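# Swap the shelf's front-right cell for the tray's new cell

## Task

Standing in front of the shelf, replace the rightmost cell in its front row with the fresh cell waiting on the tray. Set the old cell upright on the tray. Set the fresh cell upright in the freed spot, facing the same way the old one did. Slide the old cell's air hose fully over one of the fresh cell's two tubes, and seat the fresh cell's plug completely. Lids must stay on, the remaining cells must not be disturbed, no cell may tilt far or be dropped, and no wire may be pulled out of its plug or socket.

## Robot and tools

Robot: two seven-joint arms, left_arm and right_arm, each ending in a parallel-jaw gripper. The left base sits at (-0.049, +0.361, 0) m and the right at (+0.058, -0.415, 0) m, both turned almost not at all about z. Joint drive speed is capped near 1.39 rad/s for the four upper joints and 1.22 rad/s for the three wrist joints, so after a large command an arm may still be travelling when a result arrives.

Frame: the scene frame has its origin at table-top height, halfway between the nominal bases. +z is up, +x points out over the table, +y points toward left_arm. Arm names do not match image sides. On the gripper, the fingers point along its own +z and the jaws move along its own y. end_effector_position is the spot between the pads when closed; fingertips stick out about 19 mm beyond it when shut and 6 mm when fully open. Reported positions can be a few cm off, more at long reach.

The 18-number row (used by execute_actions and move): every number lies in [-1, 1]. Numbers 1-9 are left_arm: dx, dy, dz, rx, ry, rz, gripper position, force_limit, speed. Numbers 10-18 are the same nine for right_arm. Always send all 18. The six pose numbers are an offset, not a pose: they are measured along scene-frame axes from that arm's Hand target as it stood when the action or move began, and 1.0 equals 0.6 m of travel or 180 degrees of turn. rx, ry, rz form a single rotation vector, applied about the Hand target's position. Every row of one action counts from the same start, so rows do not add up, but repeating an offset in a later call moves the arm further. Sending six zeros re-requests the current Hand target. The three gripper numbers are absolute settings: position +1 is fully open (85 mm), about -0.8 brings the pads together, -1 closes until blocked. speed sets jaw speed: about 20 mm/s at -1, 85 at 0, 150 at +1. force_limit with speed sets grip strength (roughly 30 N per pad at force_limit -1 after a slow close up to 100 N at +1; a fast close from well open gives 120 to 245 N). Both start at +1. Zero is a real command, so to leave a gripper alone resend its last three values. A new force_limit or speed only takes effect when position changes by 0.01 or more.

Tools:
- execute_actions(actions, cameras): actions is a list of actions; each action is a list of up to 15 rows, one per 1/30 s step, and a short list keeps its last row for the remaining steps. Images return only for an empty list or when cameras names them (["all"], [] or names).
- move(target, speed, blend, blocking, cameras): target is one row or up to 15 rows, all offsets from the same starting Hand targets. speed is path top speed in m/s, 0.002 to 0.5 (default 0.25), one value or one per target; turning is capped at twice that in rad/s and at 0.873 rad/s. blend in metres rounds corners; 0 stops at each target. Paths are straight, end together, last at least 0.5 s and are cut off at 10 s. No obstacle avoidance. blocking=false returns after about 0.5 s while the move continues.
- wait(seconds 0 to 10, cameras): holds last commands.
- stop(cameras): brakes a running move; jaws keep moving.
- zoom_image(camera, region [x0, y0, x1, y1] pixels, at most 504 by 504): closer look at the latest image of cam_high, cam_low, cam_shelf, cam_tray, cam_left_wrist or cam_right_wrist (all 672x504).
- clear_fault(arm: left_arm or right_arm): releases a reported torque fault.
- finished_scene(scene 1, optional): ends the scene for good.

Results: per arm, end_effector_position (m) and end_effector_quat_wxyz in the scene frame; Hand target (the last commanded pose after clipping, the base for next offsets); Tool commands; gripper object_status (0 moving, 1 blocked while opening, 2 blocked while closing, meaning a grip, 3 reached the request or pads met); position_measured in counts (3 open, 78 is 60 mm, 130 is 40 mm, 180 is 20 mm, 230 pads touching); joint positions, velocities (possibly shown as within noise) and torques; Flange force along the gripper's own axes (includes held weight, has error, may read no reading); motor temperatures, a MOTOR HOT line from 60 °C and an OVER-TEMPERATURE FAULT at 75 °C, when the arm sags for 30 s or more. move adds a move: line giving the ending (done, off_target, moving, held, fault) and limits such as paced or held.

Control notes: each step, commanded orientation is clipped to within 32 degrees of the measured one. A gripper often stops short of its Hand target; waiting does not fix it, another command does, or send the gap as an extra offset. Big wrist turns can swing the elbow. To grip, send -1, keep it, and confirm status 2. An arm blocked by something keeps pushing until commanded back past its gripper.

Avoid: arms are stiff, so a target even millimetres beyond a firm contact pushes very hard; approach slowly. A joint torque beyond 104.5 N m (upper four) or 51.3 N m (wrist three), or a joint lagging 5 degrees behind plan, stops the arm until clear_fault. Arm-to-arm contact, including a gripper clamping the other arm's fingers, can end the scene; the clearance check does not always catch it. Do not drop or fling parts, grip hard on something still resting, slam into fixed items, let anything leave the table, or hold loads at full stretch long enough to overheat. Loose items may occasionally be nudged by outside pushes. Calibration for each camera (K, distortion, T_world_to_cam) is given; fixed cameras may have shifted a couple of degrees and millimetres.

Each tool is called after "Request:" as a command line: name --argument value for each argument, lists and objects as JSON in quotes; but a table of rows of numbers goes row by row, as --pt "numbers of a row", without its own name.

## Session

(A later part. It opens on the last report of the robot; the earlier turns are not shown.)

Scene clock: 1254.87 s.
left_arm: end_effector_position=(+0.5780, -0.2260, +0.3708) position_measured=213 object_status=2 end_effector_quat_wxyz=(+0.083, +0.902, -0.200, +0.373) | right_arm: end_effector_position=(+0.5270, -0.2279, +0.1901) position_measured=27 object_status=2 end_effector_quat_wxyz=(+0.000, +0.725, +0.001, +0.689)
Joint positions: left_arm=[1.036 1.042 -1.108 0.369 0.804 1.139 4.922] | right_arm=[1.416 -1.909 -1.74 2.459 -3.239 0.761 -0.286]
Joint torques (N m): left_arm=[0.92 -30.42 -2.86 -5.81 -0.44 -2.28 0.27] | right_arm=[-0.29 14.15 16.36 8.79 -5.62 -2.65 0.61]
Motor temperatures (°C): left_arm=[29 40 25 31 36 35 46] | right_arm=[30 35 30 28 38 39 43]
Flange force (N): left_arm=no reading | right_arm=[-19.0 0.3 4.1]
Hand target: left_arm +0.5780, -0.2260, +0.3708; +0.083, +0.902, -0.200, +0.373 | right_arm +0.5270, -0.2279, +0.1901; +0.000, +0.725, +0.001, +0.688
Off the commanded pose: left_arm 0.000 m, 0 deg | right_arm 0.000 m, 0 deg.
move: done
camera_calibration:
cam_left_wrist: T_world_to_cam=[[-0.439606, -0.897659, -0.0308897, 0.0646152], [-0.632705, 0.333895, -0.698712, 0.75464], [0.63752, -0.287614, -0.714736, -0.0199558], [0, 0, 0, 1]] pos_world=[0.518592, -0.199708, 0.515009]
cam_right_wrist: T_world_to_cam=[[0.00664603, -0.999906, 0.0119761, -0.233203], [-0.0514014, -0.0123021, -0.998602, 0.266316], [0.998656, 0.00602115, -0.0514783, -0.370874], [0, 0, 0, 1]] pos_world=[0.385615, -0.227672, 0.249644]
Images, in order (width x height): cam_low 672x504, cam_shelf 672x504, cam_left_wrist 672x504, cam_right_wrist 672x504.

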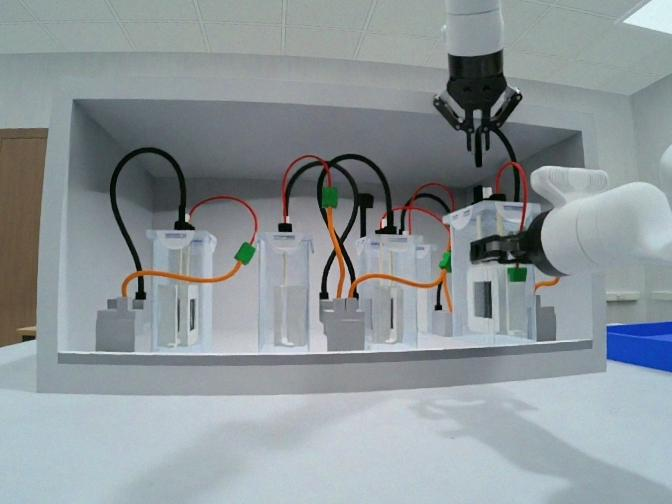

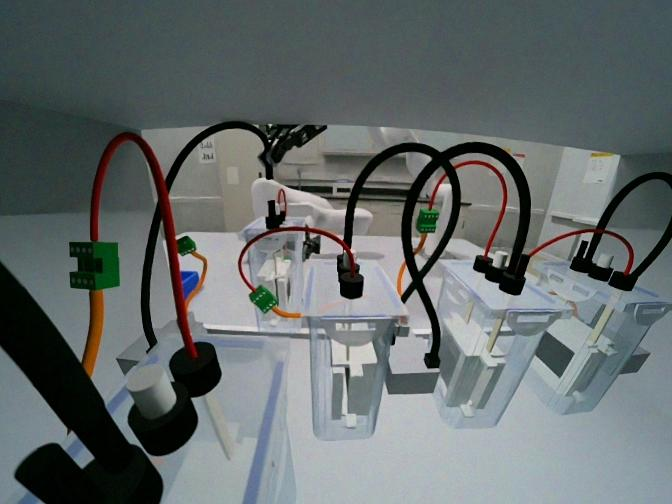

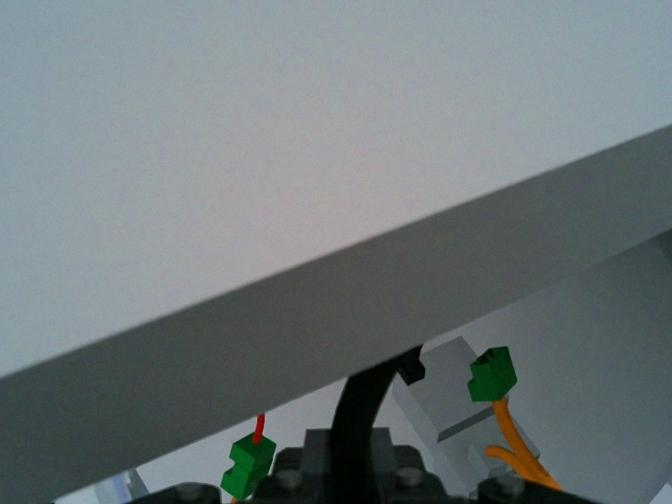

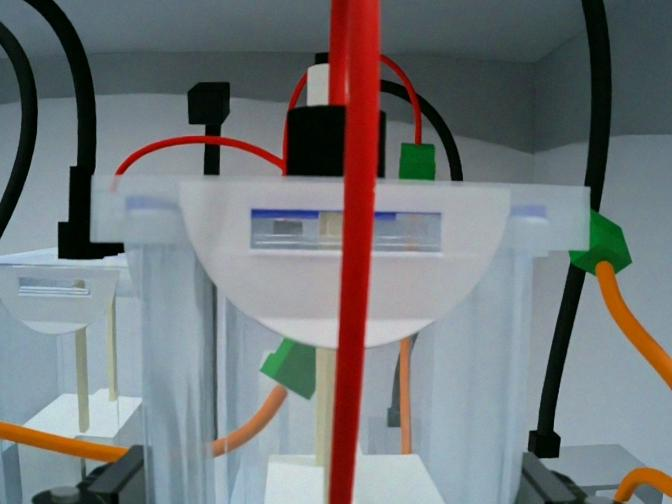

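Request:
move --pt "0 0 -0.0417 0 0 0 -1 0.5 -1 0.0035 -0.003 0 0 0 0 -1 1 -1" --speed 0.04 --cameras '["cam_shelf","cam_low","cam_left_wrist","cam_right_wrist"]'

Request:
zoom_image --camera "cam_shelf" --region '[240, 160, 310, 230]'

Request:
zoom_image --camera "cam_low" --region '[430, 130, 530, 230]'

Scene clock: 1266.10 s.
left_arm: end_effector_position=(+0.5780, -0.2261, +0.3457) position_measured=213 object_status=2 end_effector_quat_wxyz=(+0.083, +0.902, -0.200, +0.373) | right_arm: end_effector_position=(+0.5291, -0.2298, +0.1900) position_measured=27 object_status=2 end_effector_quat_wxyz=(+0.000, +0.725, +0.001, +0.688)
Joint positions: left_arm=[1.086 1.046 -1.105 0.495 0.811 1.054 4.874] | right_arm=[1.428 -1.911 -1.738 2.459 -3.241 0.772 -0.286]
Joint torques (N m): left_arm=[0.92 -29.87 -3.75 -5.94 -0.36 -2.1 0.29] | right_arm=[-0.26 14.27 16.41 8.75 -5.73 -2.61 0.59]
Flange force (N): left_arm=no reading | right_arm=[-19.0 0.2 3.8]
Hand target: left_arm +0.5780, -0.2261, +0.3458; +0.083, +0.902, -0.200, +0.373 | right_arm +0.5291, -0.2298, +0.1900; +0.000, +0.725, +0.001, +0.688
Off the commanded pose: left_arm 0.000 m, 0 deg | right_arm 0.000 m, 0 deg.
move: done
camera_calibration:
cam_left_wrist: T_world_to_cam=[[-0.439607, -0.897655, -0.0310185, 0.0639042], [-0.632686, 0.333987, -0.698686, 0.737098], [0.637538, -0.287522, -0.714756, -0.0378769], [0, 0, 0, 1]] pos_world=[0.518592, -0.199708, 0.489909]
cam_right_wrist: T_world_to_cam=[[0.00655207, -0.999906, 0.0120799, -0.235107], [-0.0515019, -0.0124016, -0.998596, 0.266415], [0.998651, 0.00592073, -0.0515783, -0.372956], [0, 0, 0, 1]] pos_world=[0.387714, -0.229572, 0.249644]
Images, in order (width x height): cam_low 672x504, cam_shelf 672x504, cam_left_wrist 672x504, cam_right_wrist 672x504.

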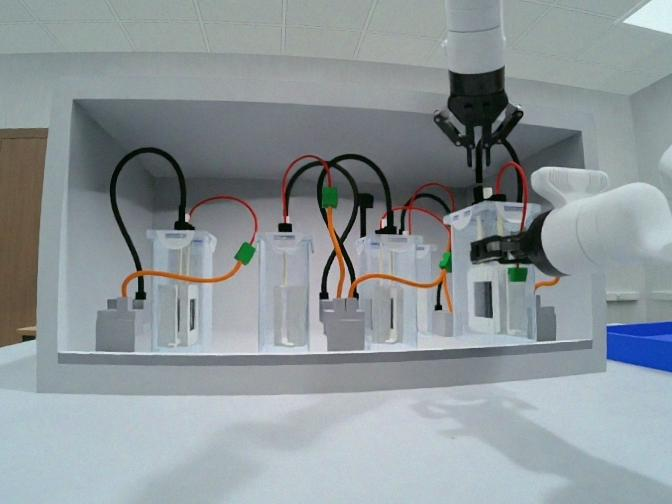

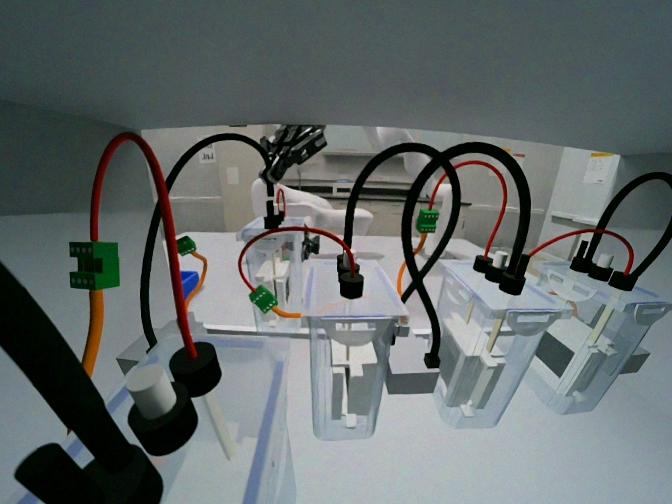

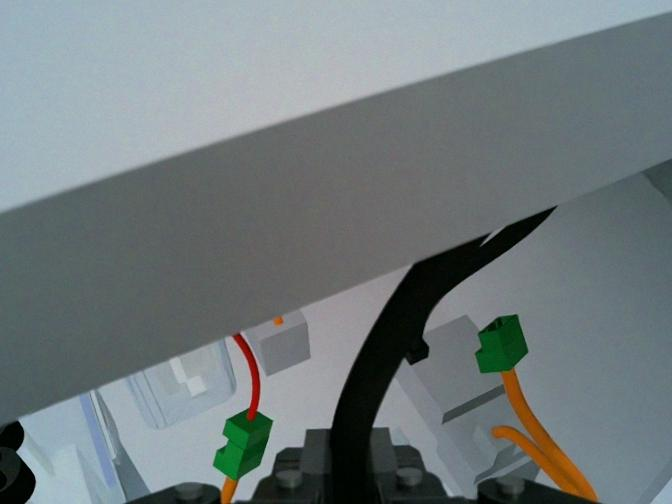

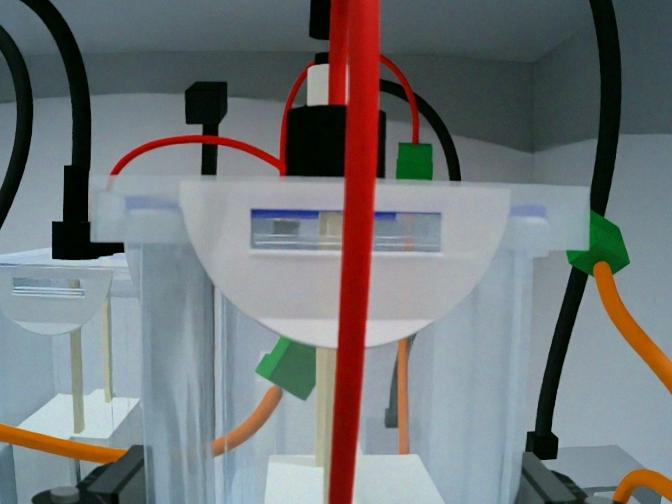

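Scaled by 7.200 from the camera's 672x504 image, which has a finer 960x720 frame.

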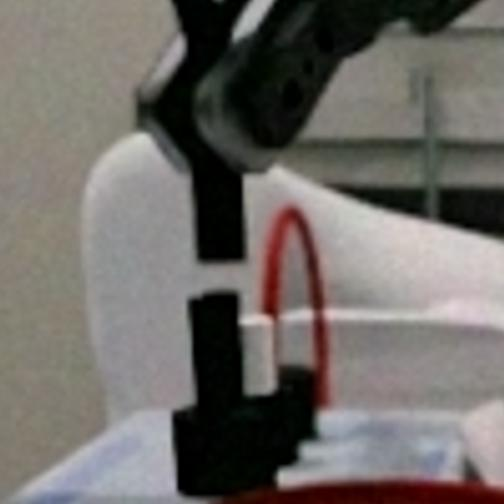

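Scaled by 5.040 from the camera's 672x504 image, which has a finer 960x720 frame.

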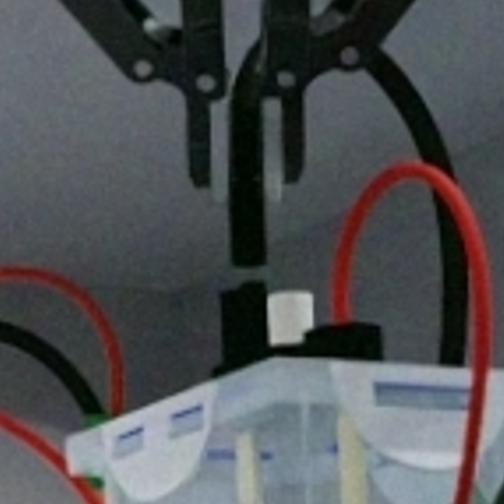

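Request:
move --pt "0 0 0 0 0 0 -1 0.5 -1 0 0.0015 0 0 0 0 -1 1 -1" --pt "0 0 -0.0217 0 0 0 -1 0.5 -1 0 0.0015 0 0 0 0 -1 1 -1" --speed 0.02 --cameras '["cam_shelf","cam_low"]'

Request:
zoom_image --camera "cam_shelf" --region '[240, 160, 310, 230]'

Request:
zoom_image --camera "cam_low" --region '[430, 130, 530, 230]'

Scene clock: 1273.37 s.
left_arm: end_effector_position=(+0.5780, -0.2260, +0.3328) position_measured=213 object_status=2 end_effector_quat_wxyz=(+0.083, +0.902, -0.200, +0.373) | right_arm: end_effector_position=(+0.5291, -0.2289, +0.1900) position_measured=27 object_status=2 end_effector_quat_wxyz=(+0.000, +0.725, +0.001, +0.688)
Joint positions: left_arm=[1.105 1.051 -1.102 0.547 0.816 1.015 4.854] | right_arm=[1.425 -1.91 -1.738 2.457 -3.24 0.767 -0.285]
Joint torques (N m): left_arm=[0.83 -29 -3.89 -5.75 -0.31 -2 0.22] | right_arm=[-0.29 14.44 16.88 9.03 -5.95 -2.69 0.59]
Flange force (N): left_arm=[12.2 5.2 8.0] | right_arm=[-20.1 0.0 4.1]
Hand target: left_arm +0.5780, -0.2260, +0.3328; +0.083, +0.902, -0.200, +0.373 | right_arm +0.5291, -0.2289, +0.1900; +0.000, +0.725, +0.001, +0.688
Off the commanded pose: left_arm 0.000 m, 0 deg | right_arm 0.000 m, 0 deg.
move: done
Images, in order (width x height): cam_low 672x504, cam_shelf 672x504.

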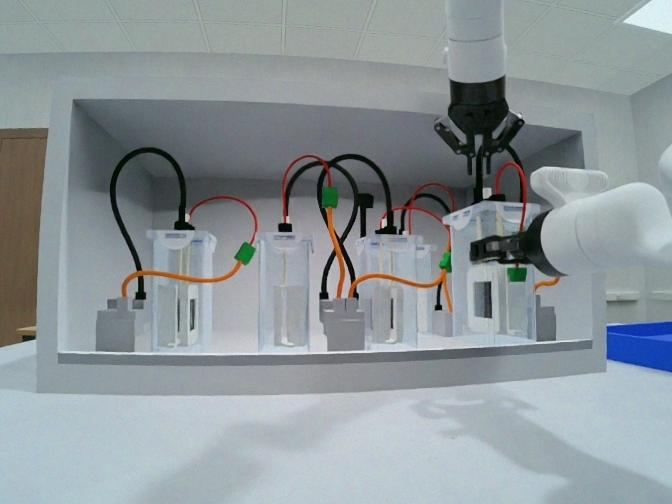

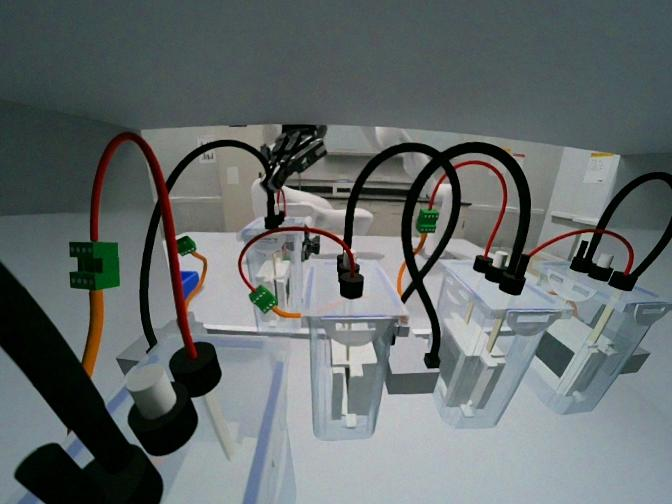

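Scaled by 7.200 from the camera's 672x504 image, which has a finer 960x720 frame.

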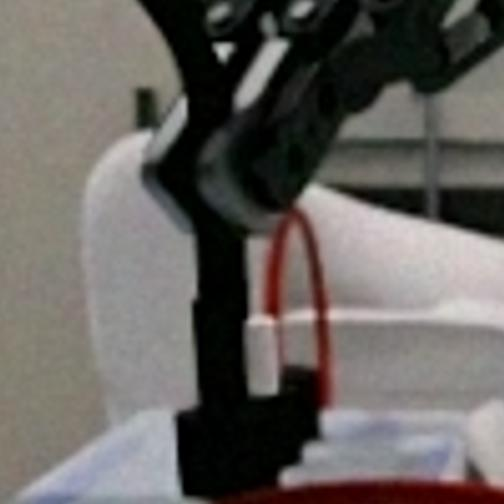

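Scaled by 5.040 from the camera's 672x504 image, which has a finer 960x720 frame.

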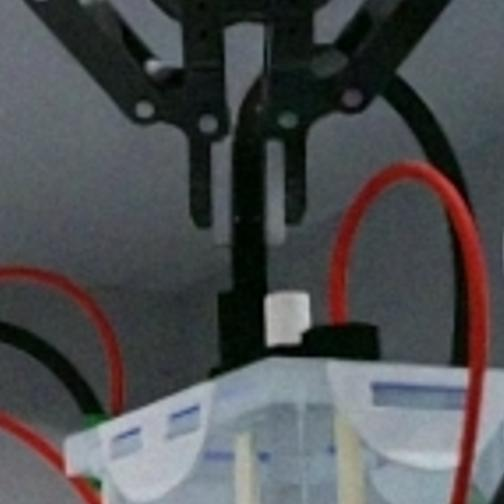

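Request:
move --pt "0 0 -0.025 0 0 0 -1 0.5 -1 0 0 0 0 0 0 -1 1 -1" --speed 0.02 --cameras '["cam_shelf","cam_low"]'

Request:
zoom_image --camera "cam_shelf" --region '[240, 160, 310, 230]'

Request:
zoom_image --camera "cam_low" --region '[430, 130, 530, 230]'

Scene clock: 1279.30 s.
left_arm: end_effector_position=(+0.5780, -0.2261, +0.3178) position_measured=213 object_status=2 end_effector_quat_wxyz=(+0.083, +0.902, -0.200, +0.373) | right_arm: end_effector_position=(+0.5291, -0.2288, +0.1900) position_measured=27 object_status=2 end_effector_quat_wxyz=(+0.000, +0.725, +0.001, +0.688)
Joint positions: left_arm=[1.124 1.058 -1.097 0.6 0.822 0.972 4.833] | right_arm=[1.425 -1.91 -1.738 2.457 -3.24 0.767 -0.285]
Joint torques (N m): left_arm=[1.91 -25.75 -2.79 -4.89 0.02 -0.85 0.26] | right_arm=[0.18 14.74 18.65 9.44 -6.64 -3.05 0.58]
Flange force (N): left_arm=[13.9 3.5 5.8] | right_arm=[-23.8 -0.2 2.2]
Hand target: left_arm +0.5780, -0.2261, +0.3178; +0.083, +0.902, -0.200, +0.373 | right_arm +0.5291, -0.2289, +0.1900; +0.000, +0.725, +0.001, +0.688
Off the commanded pose: left_arm 0.000 m, 0 deg | right_arm 0.000 m, 0 deg.
move: done
Images, in order (width x height): cam_low 672x504, cam_shelf 672x504.

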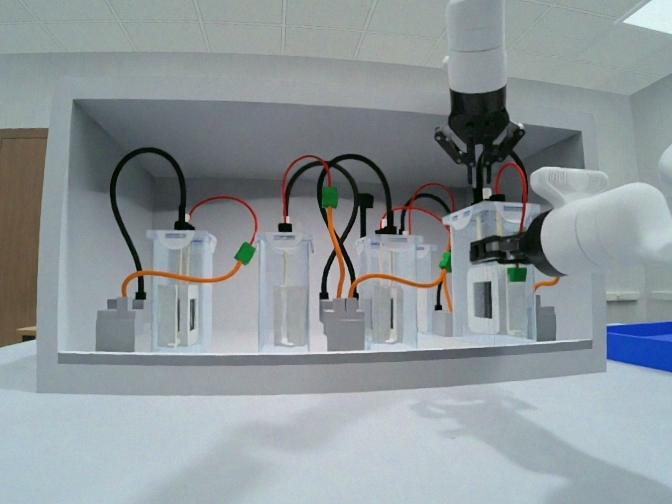

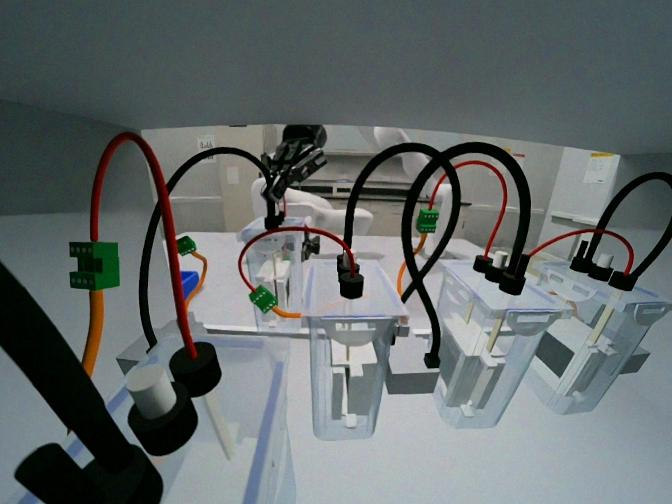

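Scaled by 7.200 from the camera's 672x504 image, which has a finer 960x720 frame.

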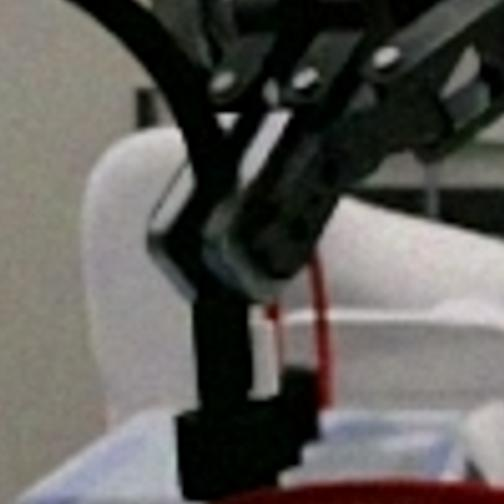

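Scaled by 5.040 from the camera's 672x504 image, which has a finer 960x720 frame.

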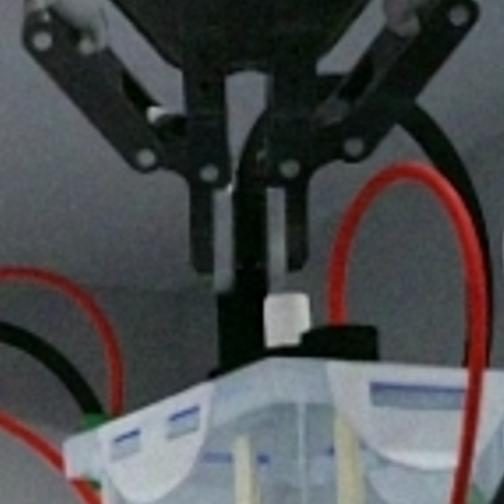

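Request:
move --pt "0 0 -0.005 0 0 0 -1 0.5 -1 0 0 0 0 0 0 -1 1 -1" --speed 0.02

Request:
move --pt "0 0 -0.0025 0 0 0 -1 0.5 -1 0 0 0 0 0 0 -1 1 -1" --speed 0.02 --cameras '["cam_shelf","cam_low"]'

Request:
zoom_image --camera "cam_shelf" --region '[240, 160, 310, 230]'

Request:
zoom_image --camera "cam_low" --region '[430, 130, 530, 230]'

Scene clock: 1284.70 s.
left_arm: end_effector_position=(+0.5780, -0.2260, +0.3148) position_measured=213 object_status=2 end_effector_quat_wxyz=(+0.083, +0.902, -0.200, +0.373) | right_arm: end_effector_position=(+0.5291, -0.2289, +0.1900) position_measured=27 object_status=2 end_effector_quat_wxyz=(+0.000, +0.725, +0.001, +0.688)
Joint positions: left_arm=[1.127 1.06 -1.096 0.609 0.824 0.964 4.829] | right_arm=[1.425 -1.91 -1.738 2.457 -3.24 0.767 -0.285]
Joint torques (N m): left_arm=[2.35 -24.21 -2.17 -4.24 0.18 -0.24 0.23] | right_arm=[0.42 14.95 19.48 9.67 -7.01 -3.27 0.58]
Flange force (N): left_arm=[16.3 3.5 5.3] | right_arm=[-25.6 -0.2 1.3]
Hand target: left_arm +0.5780, -0.2260, +0.3148; +0.083, +0.902, -0.200, +0.373 | right_arm +0.5291, -0.2289, +0.1900; +0.000, +0.725, +0.001, +0.688
Off the commanded pose: left_arm 0.000 m, 0 deg | right_arm 0.000 m, 0 deg.
move: done

Scene clock: 1285.40 s.
left_arm: end_effector_position=(+0.5780, -0.2261, +0.3133) position_measured=213 object_status=2 end_effector_quat_wxyz=(+0.083, +0.902, -0.200, +0.373) | right_arm: end_effector_position=(+0.5291, -0.2289, +0.1900) position_measured=27 object_status=2 end_effector_quat_wxyz=(+0.000, +0.725, +0.001, +0.688)
Joint positions: left_arm=[1.129 1.06 -1.096 0.614 0.825 0.96 4.827] | right_arm=[1.425 -1.91 -1.738 2.457 -3.24 0.767 -0.285]
Joint torques (N m): left_arm=[2.54 -23.3 -1.83 -4 0.2 0.1 0.24] | right_arm=[0.41 15.06 19.95 9.9 -7.29 -3.36 0.61]
Flange force (N): left_arm=[16.3 2.9 4.5] | right_arm=[-26.5 -0.2 1.4]
Hand target: left_arm +0.5780, -0.2261, +0.3133; +0.083, +0.902, -0.200, +0.373 | right_arm +0.5291, -0.2289, +0.1900; +0.000, +0.725, +0.001, +0.688
Off the commanded pose: left_arm 0.000 m, 0 deg | right_arm 0.000 m, 0 deg.
move: done
Images, in order (width x height): cam_low 672x504, cam_shelf 672x504.

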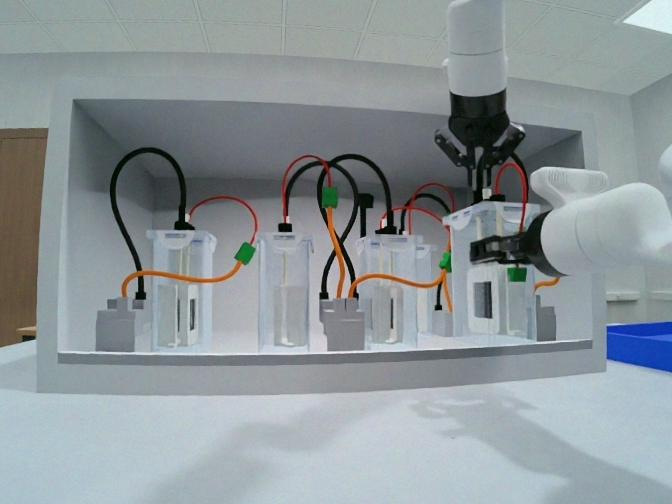

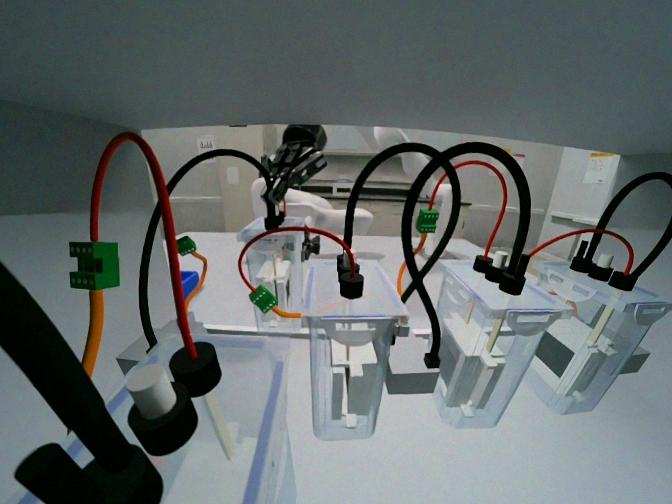

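Scaled by 7.200 from the camera's 672x504 image, which has a finer 960x720 frame.

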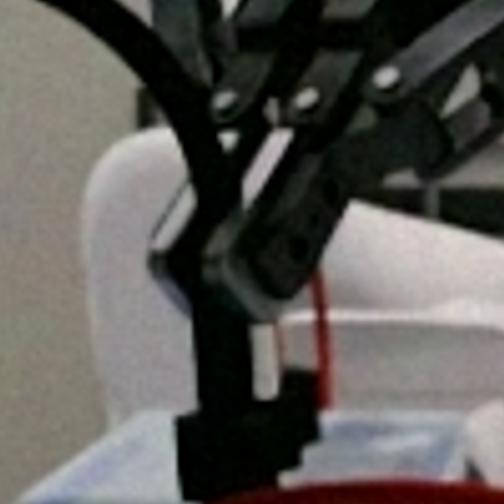

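Scaled by 5.040 from the camera's 672x504 image, which has a finer 960x720 frame.

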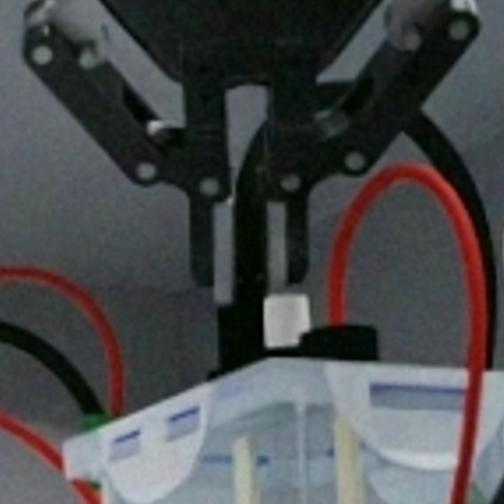

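Request:
move --pt "0 0 -0.0033 0 0 0 -1 0.5 -1 0 0 0 0 0 0 -1 1 -1" --speed 0.02

Request:
move --pt "0 0 -0.0033 0 0 0 -1 0.5 -1 0 0 0 0 0 0 -1 1 -1" --speed 0.02 --cameras '["cam_shelf","cam_low","cam_right_wrist"]'

Request:
zoom_image --camera "cam_shelf" --region '[240, 160, 310, 230]'

Request:
zoom_image --camera "cam_low" --region '[430, 130, 530, 230]'

Scene clock: 1291.37 s.
left_arm: end_effector_position=(+0.5780, -0.2260, +0.3113) position_measured=213 object_status=2 end_effector_quat_wxyz=(+0.083, +0.902, -0.200, +0.373) | right_arm: end_effector_position=(+0.5291, -0.2289, +0.1900) position_measured=27 object_status=2 end_effector_quat_wxyz=(+0.000, +0.725, +0.001, +0.688)
Joint positions: left_arm=[1.131 1.061 -1.095 0.62 0.826 0.955 4.825] | right_arm=[1.425 -1.91 -1.738 2.457 -3.24 0.767 -0.285]
Joint torques (N m): left_arm=[3.1 -21.06 -0.87 -3.12 0.35 0.89 0.22] | right_arm=[0.73 15.34 21.21 10.24 -7.82 -3.59 0.57]
Flange force (N): left_arm=[19.3 2.7 3.3] | right_arm=[-29.3 -0.6 0.2]
Hand target: left_arm +0.5780, -0.2261, +0.3113; +0.083, +0.902, -0.200, +0.373 | right_arm +0.5291, -0.2289, +0.1900; +0.000, +0.725, +0.001, +0.688
Off the commanded pose: left_arm 0.000 m, 0 deg | right_arm 0.000 m, 0 deg.
move: done

Scene clock: 1292.07 s.
left_arm: end_effector_position=(+0.5780, -0.2261, +0.3093) position_measured=213 object_status=2 end_effector_quat_wxyz=(+0.083, +0.902, -0.200, +0.373) | right_arm: end_effector_position=(+0.5291, -0.2289, +0.1900) position_measured=27 object_status=2 end_effector_quat_wxyz=(+0.000, +0.725, +0.001, +0.688)
Joint positions: left_arm=[1.133 1.063 -1.094 0.626 0.827 0.95 4.823] | right_arm=[1.425 -1.91 -1.738 2.457 -3.24 0.767 -0.285]
Joint torques (N m): left_arm=[4.48 -17.6 0.86 -1.91 0.73 2.34 0.24] | right_arm=[1.2 15.7 23.18 10.79 -8.64 -4.12 0.56]
Flange force (N): left_arm=[23.4 1.6 1.8] | right_arm=[-33.2 -0.3 -1.6]
Hand target: left_arm +0.5780, -0.2261, +0.3093; +0.083, +0.902, -0.200, +0.373 | right_arm +0.5291, -0.2289, +0.1900; +0.000, +0.725, +0.001, +0.688
Off the commanded pose: left_arm 0.000 m, 0 deg | right_arm 0.000 m, 0 deg.
move: done
camera_calibration:
cam_right_wrist: T_world_to_cam=[[0.00655207, -0.999906, 0.0120799, -0.234207], [-0.0515019, -0.0124016, -0.998596, 0.266426], [0.998651, 0.00592073, -0.0515783, -0.372961], [0, 0, 0, 1]] pos_world=[0.387714, -0.228672, 0.249644]
Images, in order (width x height): cam_low 672x504, cam_shelf 672x504, cam_right_wrist 672x504.

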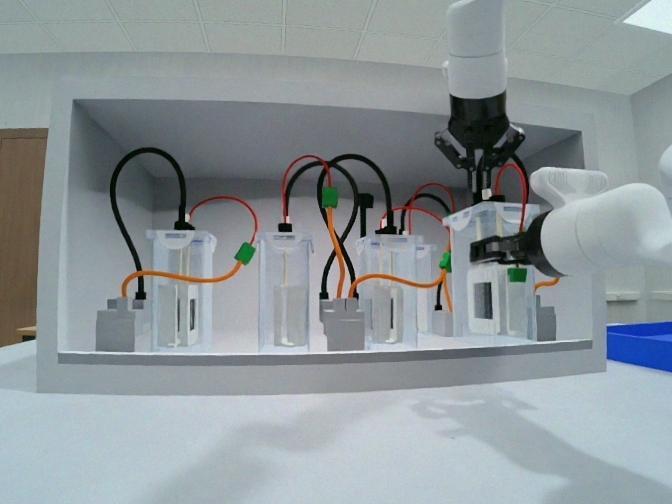

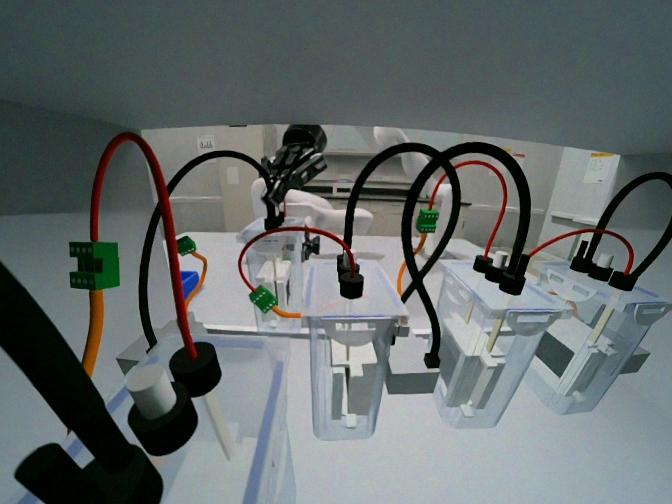

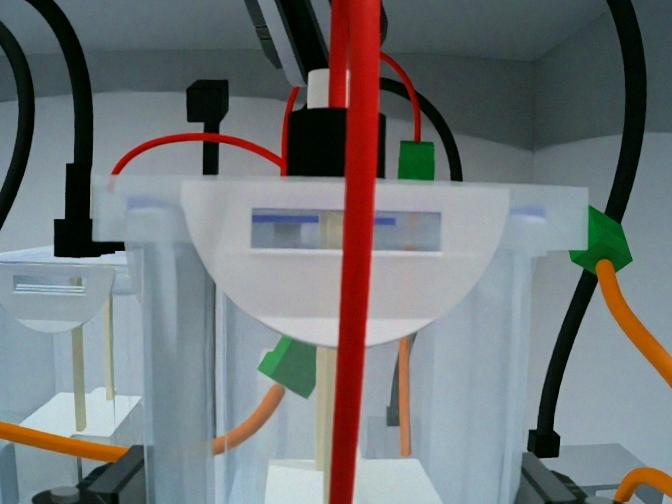

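Scaled by 7.200 from the camera's 672x504 image, which has a finer 960x720 frame.

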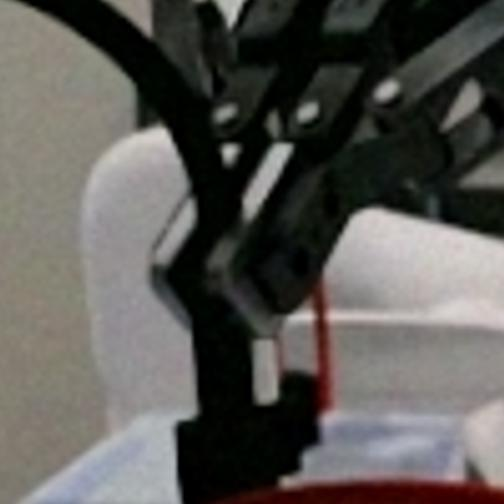

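Scaled by 5.040 from the camera's 672x504 image, which has a finer 960x720 frame.

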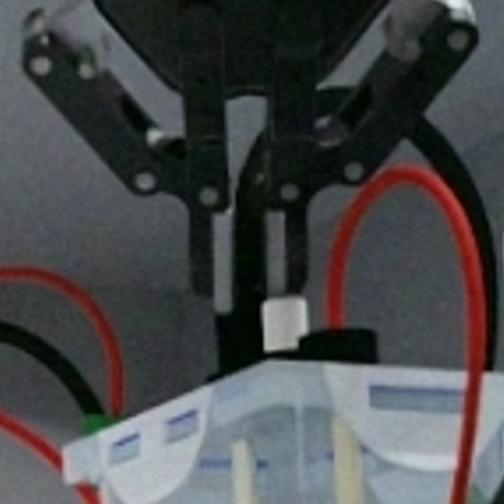

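Request:
move --pt "0 0 0.003 0 0 0 -1 0.5 -1 0 0 0 0 0 0 -1 1 -1" --pt "0 0 0.003 0 0 0 -0.35 0.5 -1 0 0 0 0 0 0 -1 1 -1" --pt "-0.07 0.03 0.1 0 0 0 -0.35 0.5 -1 0 0 0 0 0 0 -1 1 -1" --pt "-0.18 0.085 0.15 0 0 0 -0.35 0.5 -1 0 0 0 0 0 0 -1 1 -1" --speed 0.06 --cameras '["cam_shelf","cam_low","cam_right_wrist","cam_left_wrist"]'

Request:
zoom_image --camera "cam_shelf" --region '[240, 160, 310, 230]'

Request:
zoom_image --camera "cam_low" --region '[430, 130, 530, 230]'

Request:
zoom_image --camera "cam_left_wrist" --region '[230, 250, 450, 470]'

Scene clock: 1306.50 s.
left_arm: end_effector_position=(+0.4700, -0.1751, +0.3993) position_measured=173 object_status=3 end_effector_quat_wxyz=(+0.083, +0.902, -0.200, +0.373) | right_arm: end_effector_position=(+0.5291, -0.2289, +0.1900) position_measured=27 object_status=2 end_effector_quat_wxyz=(+0.000, +0.725, +0.001, +0.688)
Joint positions: left_arm=[1.436 0.793 -1.201 1.013 0.72 0.94 4.737] | right_arm=[1.425 -1.91 -1.738 2.457 -3.24 0.767 -0.285]
Joint torques (N m): left_arm=[0.89 -23.28 -5.76 -7.37 -0.13 -2.16 0.28] | right_arm=[-0.3 14.25 16.56 8.83 -5.73 -2.59 0.6]
Flange force (N): left_arm=[7.4 3.4 5.2] | right_arm=[-19.3 -0.1 4.0]
Hand target: left_arm +0.4700, -0.1751, +0.3993; +0.083, +0.902, -0.200, +0.373 | right_arm +0.5291, -0.2289, +0.1900; +0.000, +0.725, +0.001, +0.688
Off the commanded pose: left_arm 0.000 m, 0 deg | right_arm 0.000 m, 0 deg.
move: done
camera_calibration:
cam_left_wrist: T_world_to_cam=[[-0.439606, -0.897659, -0.0308897, 0.0637987], [-0.632705, 0.333895, -0.698712, 0.689193], [0.63752, -0.287614, -0.714736, 0.0839346], [0, 0, 0, 1]] pos_world=[0.410592, -0.148708, 0.543509]
cam_right_wrist: T_world_to_cam=[[0.00655087, -0.999906, 0.0120802, -0.234206], [-0.0514022, -0.0124012, -0.998601, 0.266389], [0.998657, 0.00592075, -0.0514786, -0.372989], [0, 0, 0, 1]] pos_world=[0.387715, -0.228672, 0.249644]
Images, in order (width x height): cam_low 672x504, cam_shelf 672x504, cam_left_wrist 672x504, cam_right_wrist 672x504.

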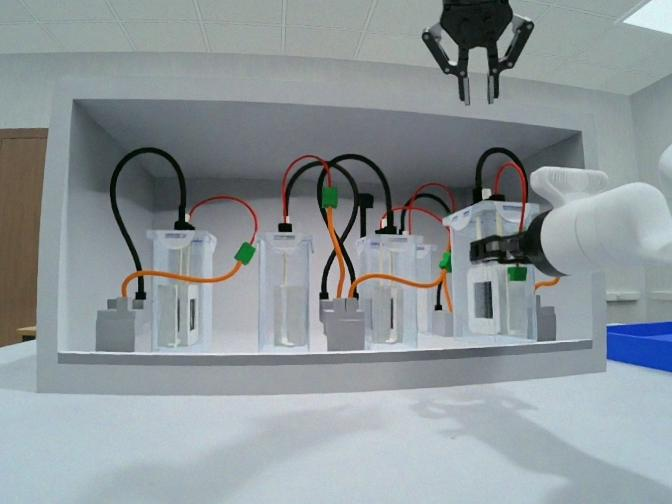

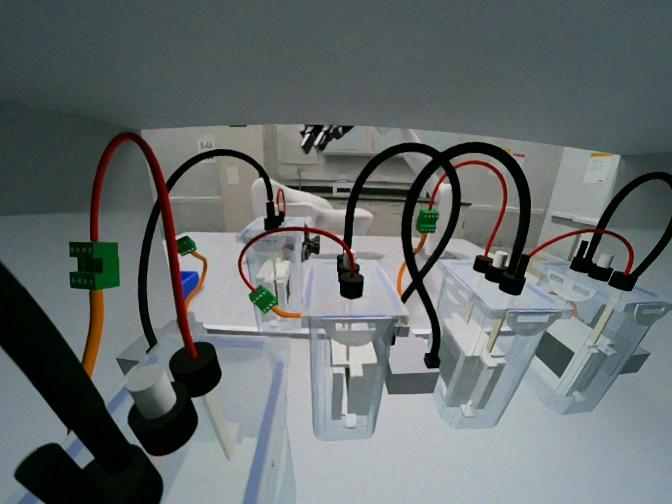

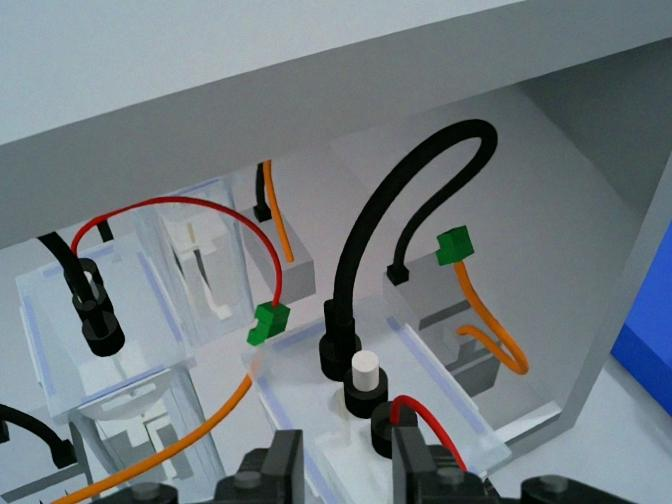

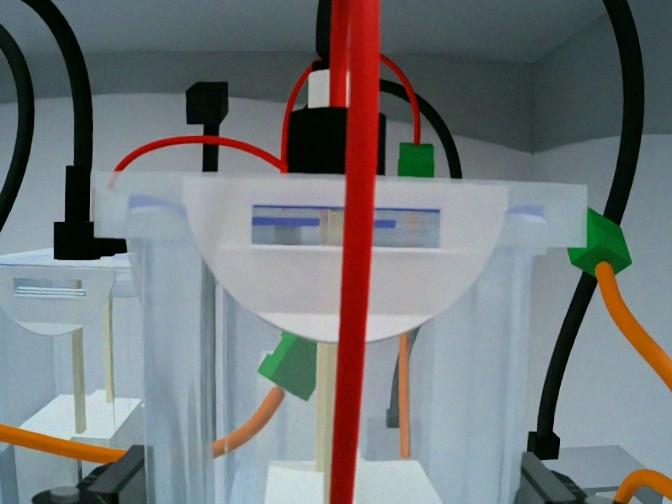

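Scaled by 7.200 from the camera's 672x504 image, which has a finer 960x720 frame.

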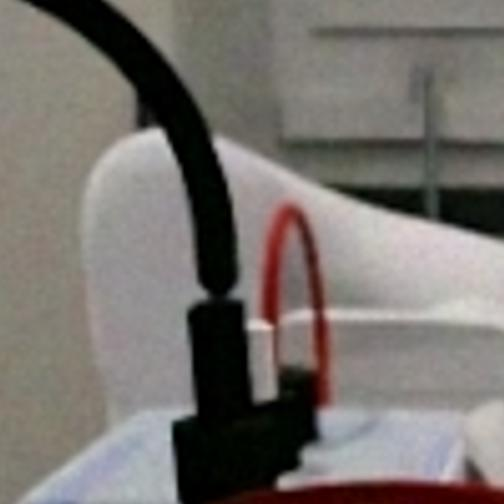

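Scaled by 5.040 from the camera's 672x504 image, which has a finer 960x720 frame.

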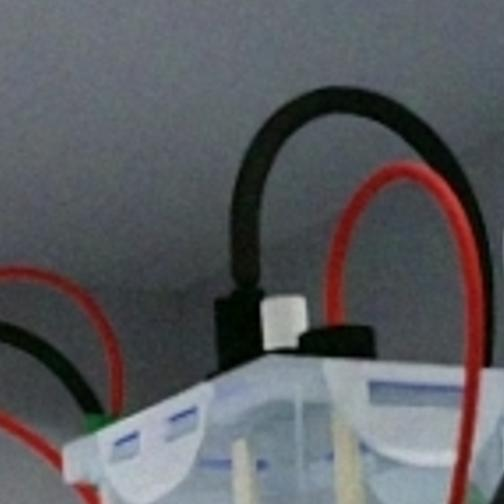

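Scaled by 2.291.

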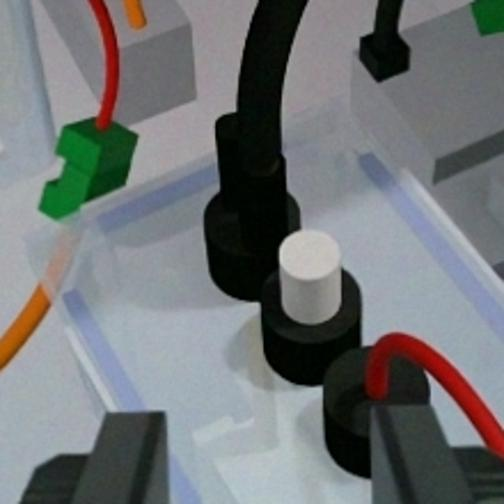

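Request:
move --pt "-0.12 0.13 0.09 0 0 0 -0.35 0.5 -1 0.06 -0.0978 0 0 -0.011 -0.0056 -1 1 -1" --pt "-0.12 0.13 0.09 0 0 0 -0.35 0.5 -1 0.12 -0.0978 -0.008 0 -0.011 -0.0056 -1 1 -1" --speed 0.06 --blend '[0.005,0]' --cameras '["cam_shelf","cam_low","cam_right_wrist","cam_left_wrist","cam_tray"]'

Scene clock: 1325.97 s.
left_arm: end_effector_position=(+0.3980, -0.0971, +0.4533) position_measured=173 object_status=3 end_effector_quat_wxyz=(+0.083, +0.902, -0.200, +0.373) | right_arm: end_effector_position=(+0.6011, -0.2875, +0.1853) position_measured=27 object_status=2 end_effector_quat_wxyz=(+0.006, +0.713, -0.006, +0.701)
Joint positions: left_arm=[1.713 0.574 -1.362 1.278 0.577 0.921 4.697] | right_arm=[1.745 -2.011 -1.686 2.376 -3.341 0.964 -0.302]
Joint torques (N m): left_arm=[0.85 -16.76 -5.17 -8.72 -0.07 -2.15 0.26] | right_arm=[-0.26 17.22 16.7 9.94 -6.8 -2.74 0.61]
Flange force (N): left_arm=[5.8 2.7 4.0] | right_arm=[-19.6 0.7 3.4]
Hand target: left_arm +0.3980, -0.0971, +0.4533; +0.083, +0.902, -0.200, +0.373 | right_arm +0.6011, -0.2875, +0.1853; +0.006, +0.713, -0.006, +0.701
Off the commanded pose: left_arm 0.000 m, 0 deg | right_arm 0.000 m, 0 deg.
move: done
camera_calibration:
cam_left_wrist: T_world_to_cam=[[-0.439549, -0.897689, -0.0308263, 0.103773], [-0.632744, 0.333814, -0.698715, 0.655334], [0.637519, -0.287615, -0.714735, 0.190866], [0, 0, 0, 1]] pos_world=[0.338592, -0.0707078, 0.597509]
cam_right_wrist: T_world_to_cam=[[-0.0114752, -0.999863, 0.0119282, -0.282373], [-0.0171212, -0.0117308, -0.999785, 0.244447], [0.999788, -0.011677, -0.0169842, -0.456893], [0, 0, 0, 1]] pos_world=[0.45774, -0.284802, 0.240002]
Images, in order (width x height): cam_low 672x504, cam_shelf 672x504, cam_tray 672x504, cam_left_wrist 672x504, cam_right_wrist 672x504.

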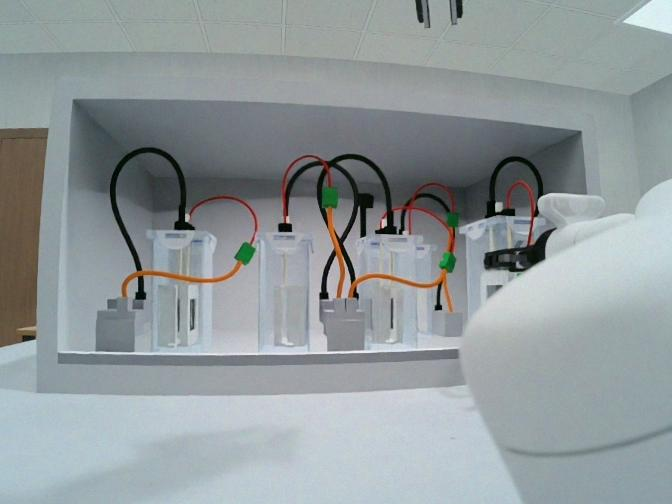

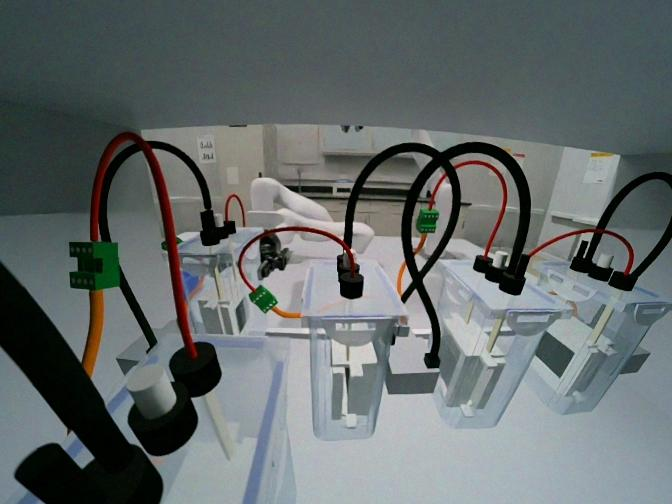

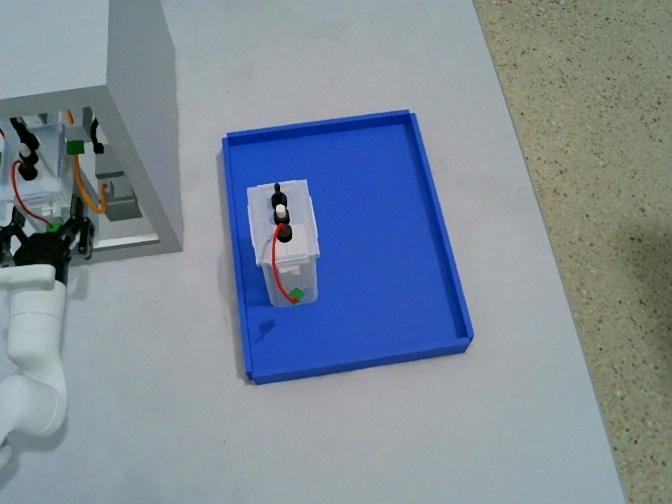

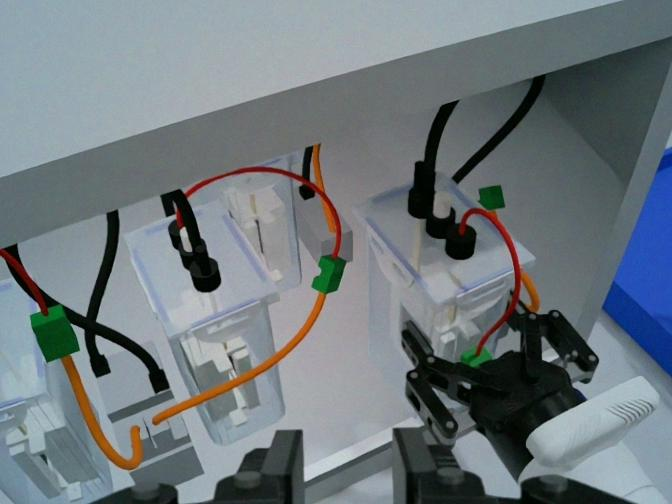

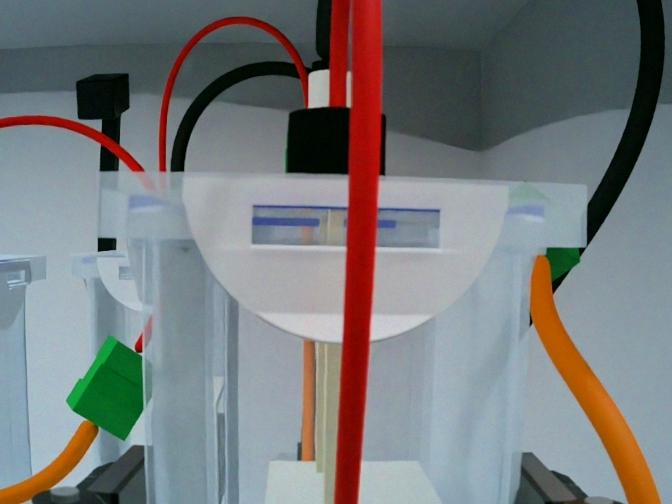

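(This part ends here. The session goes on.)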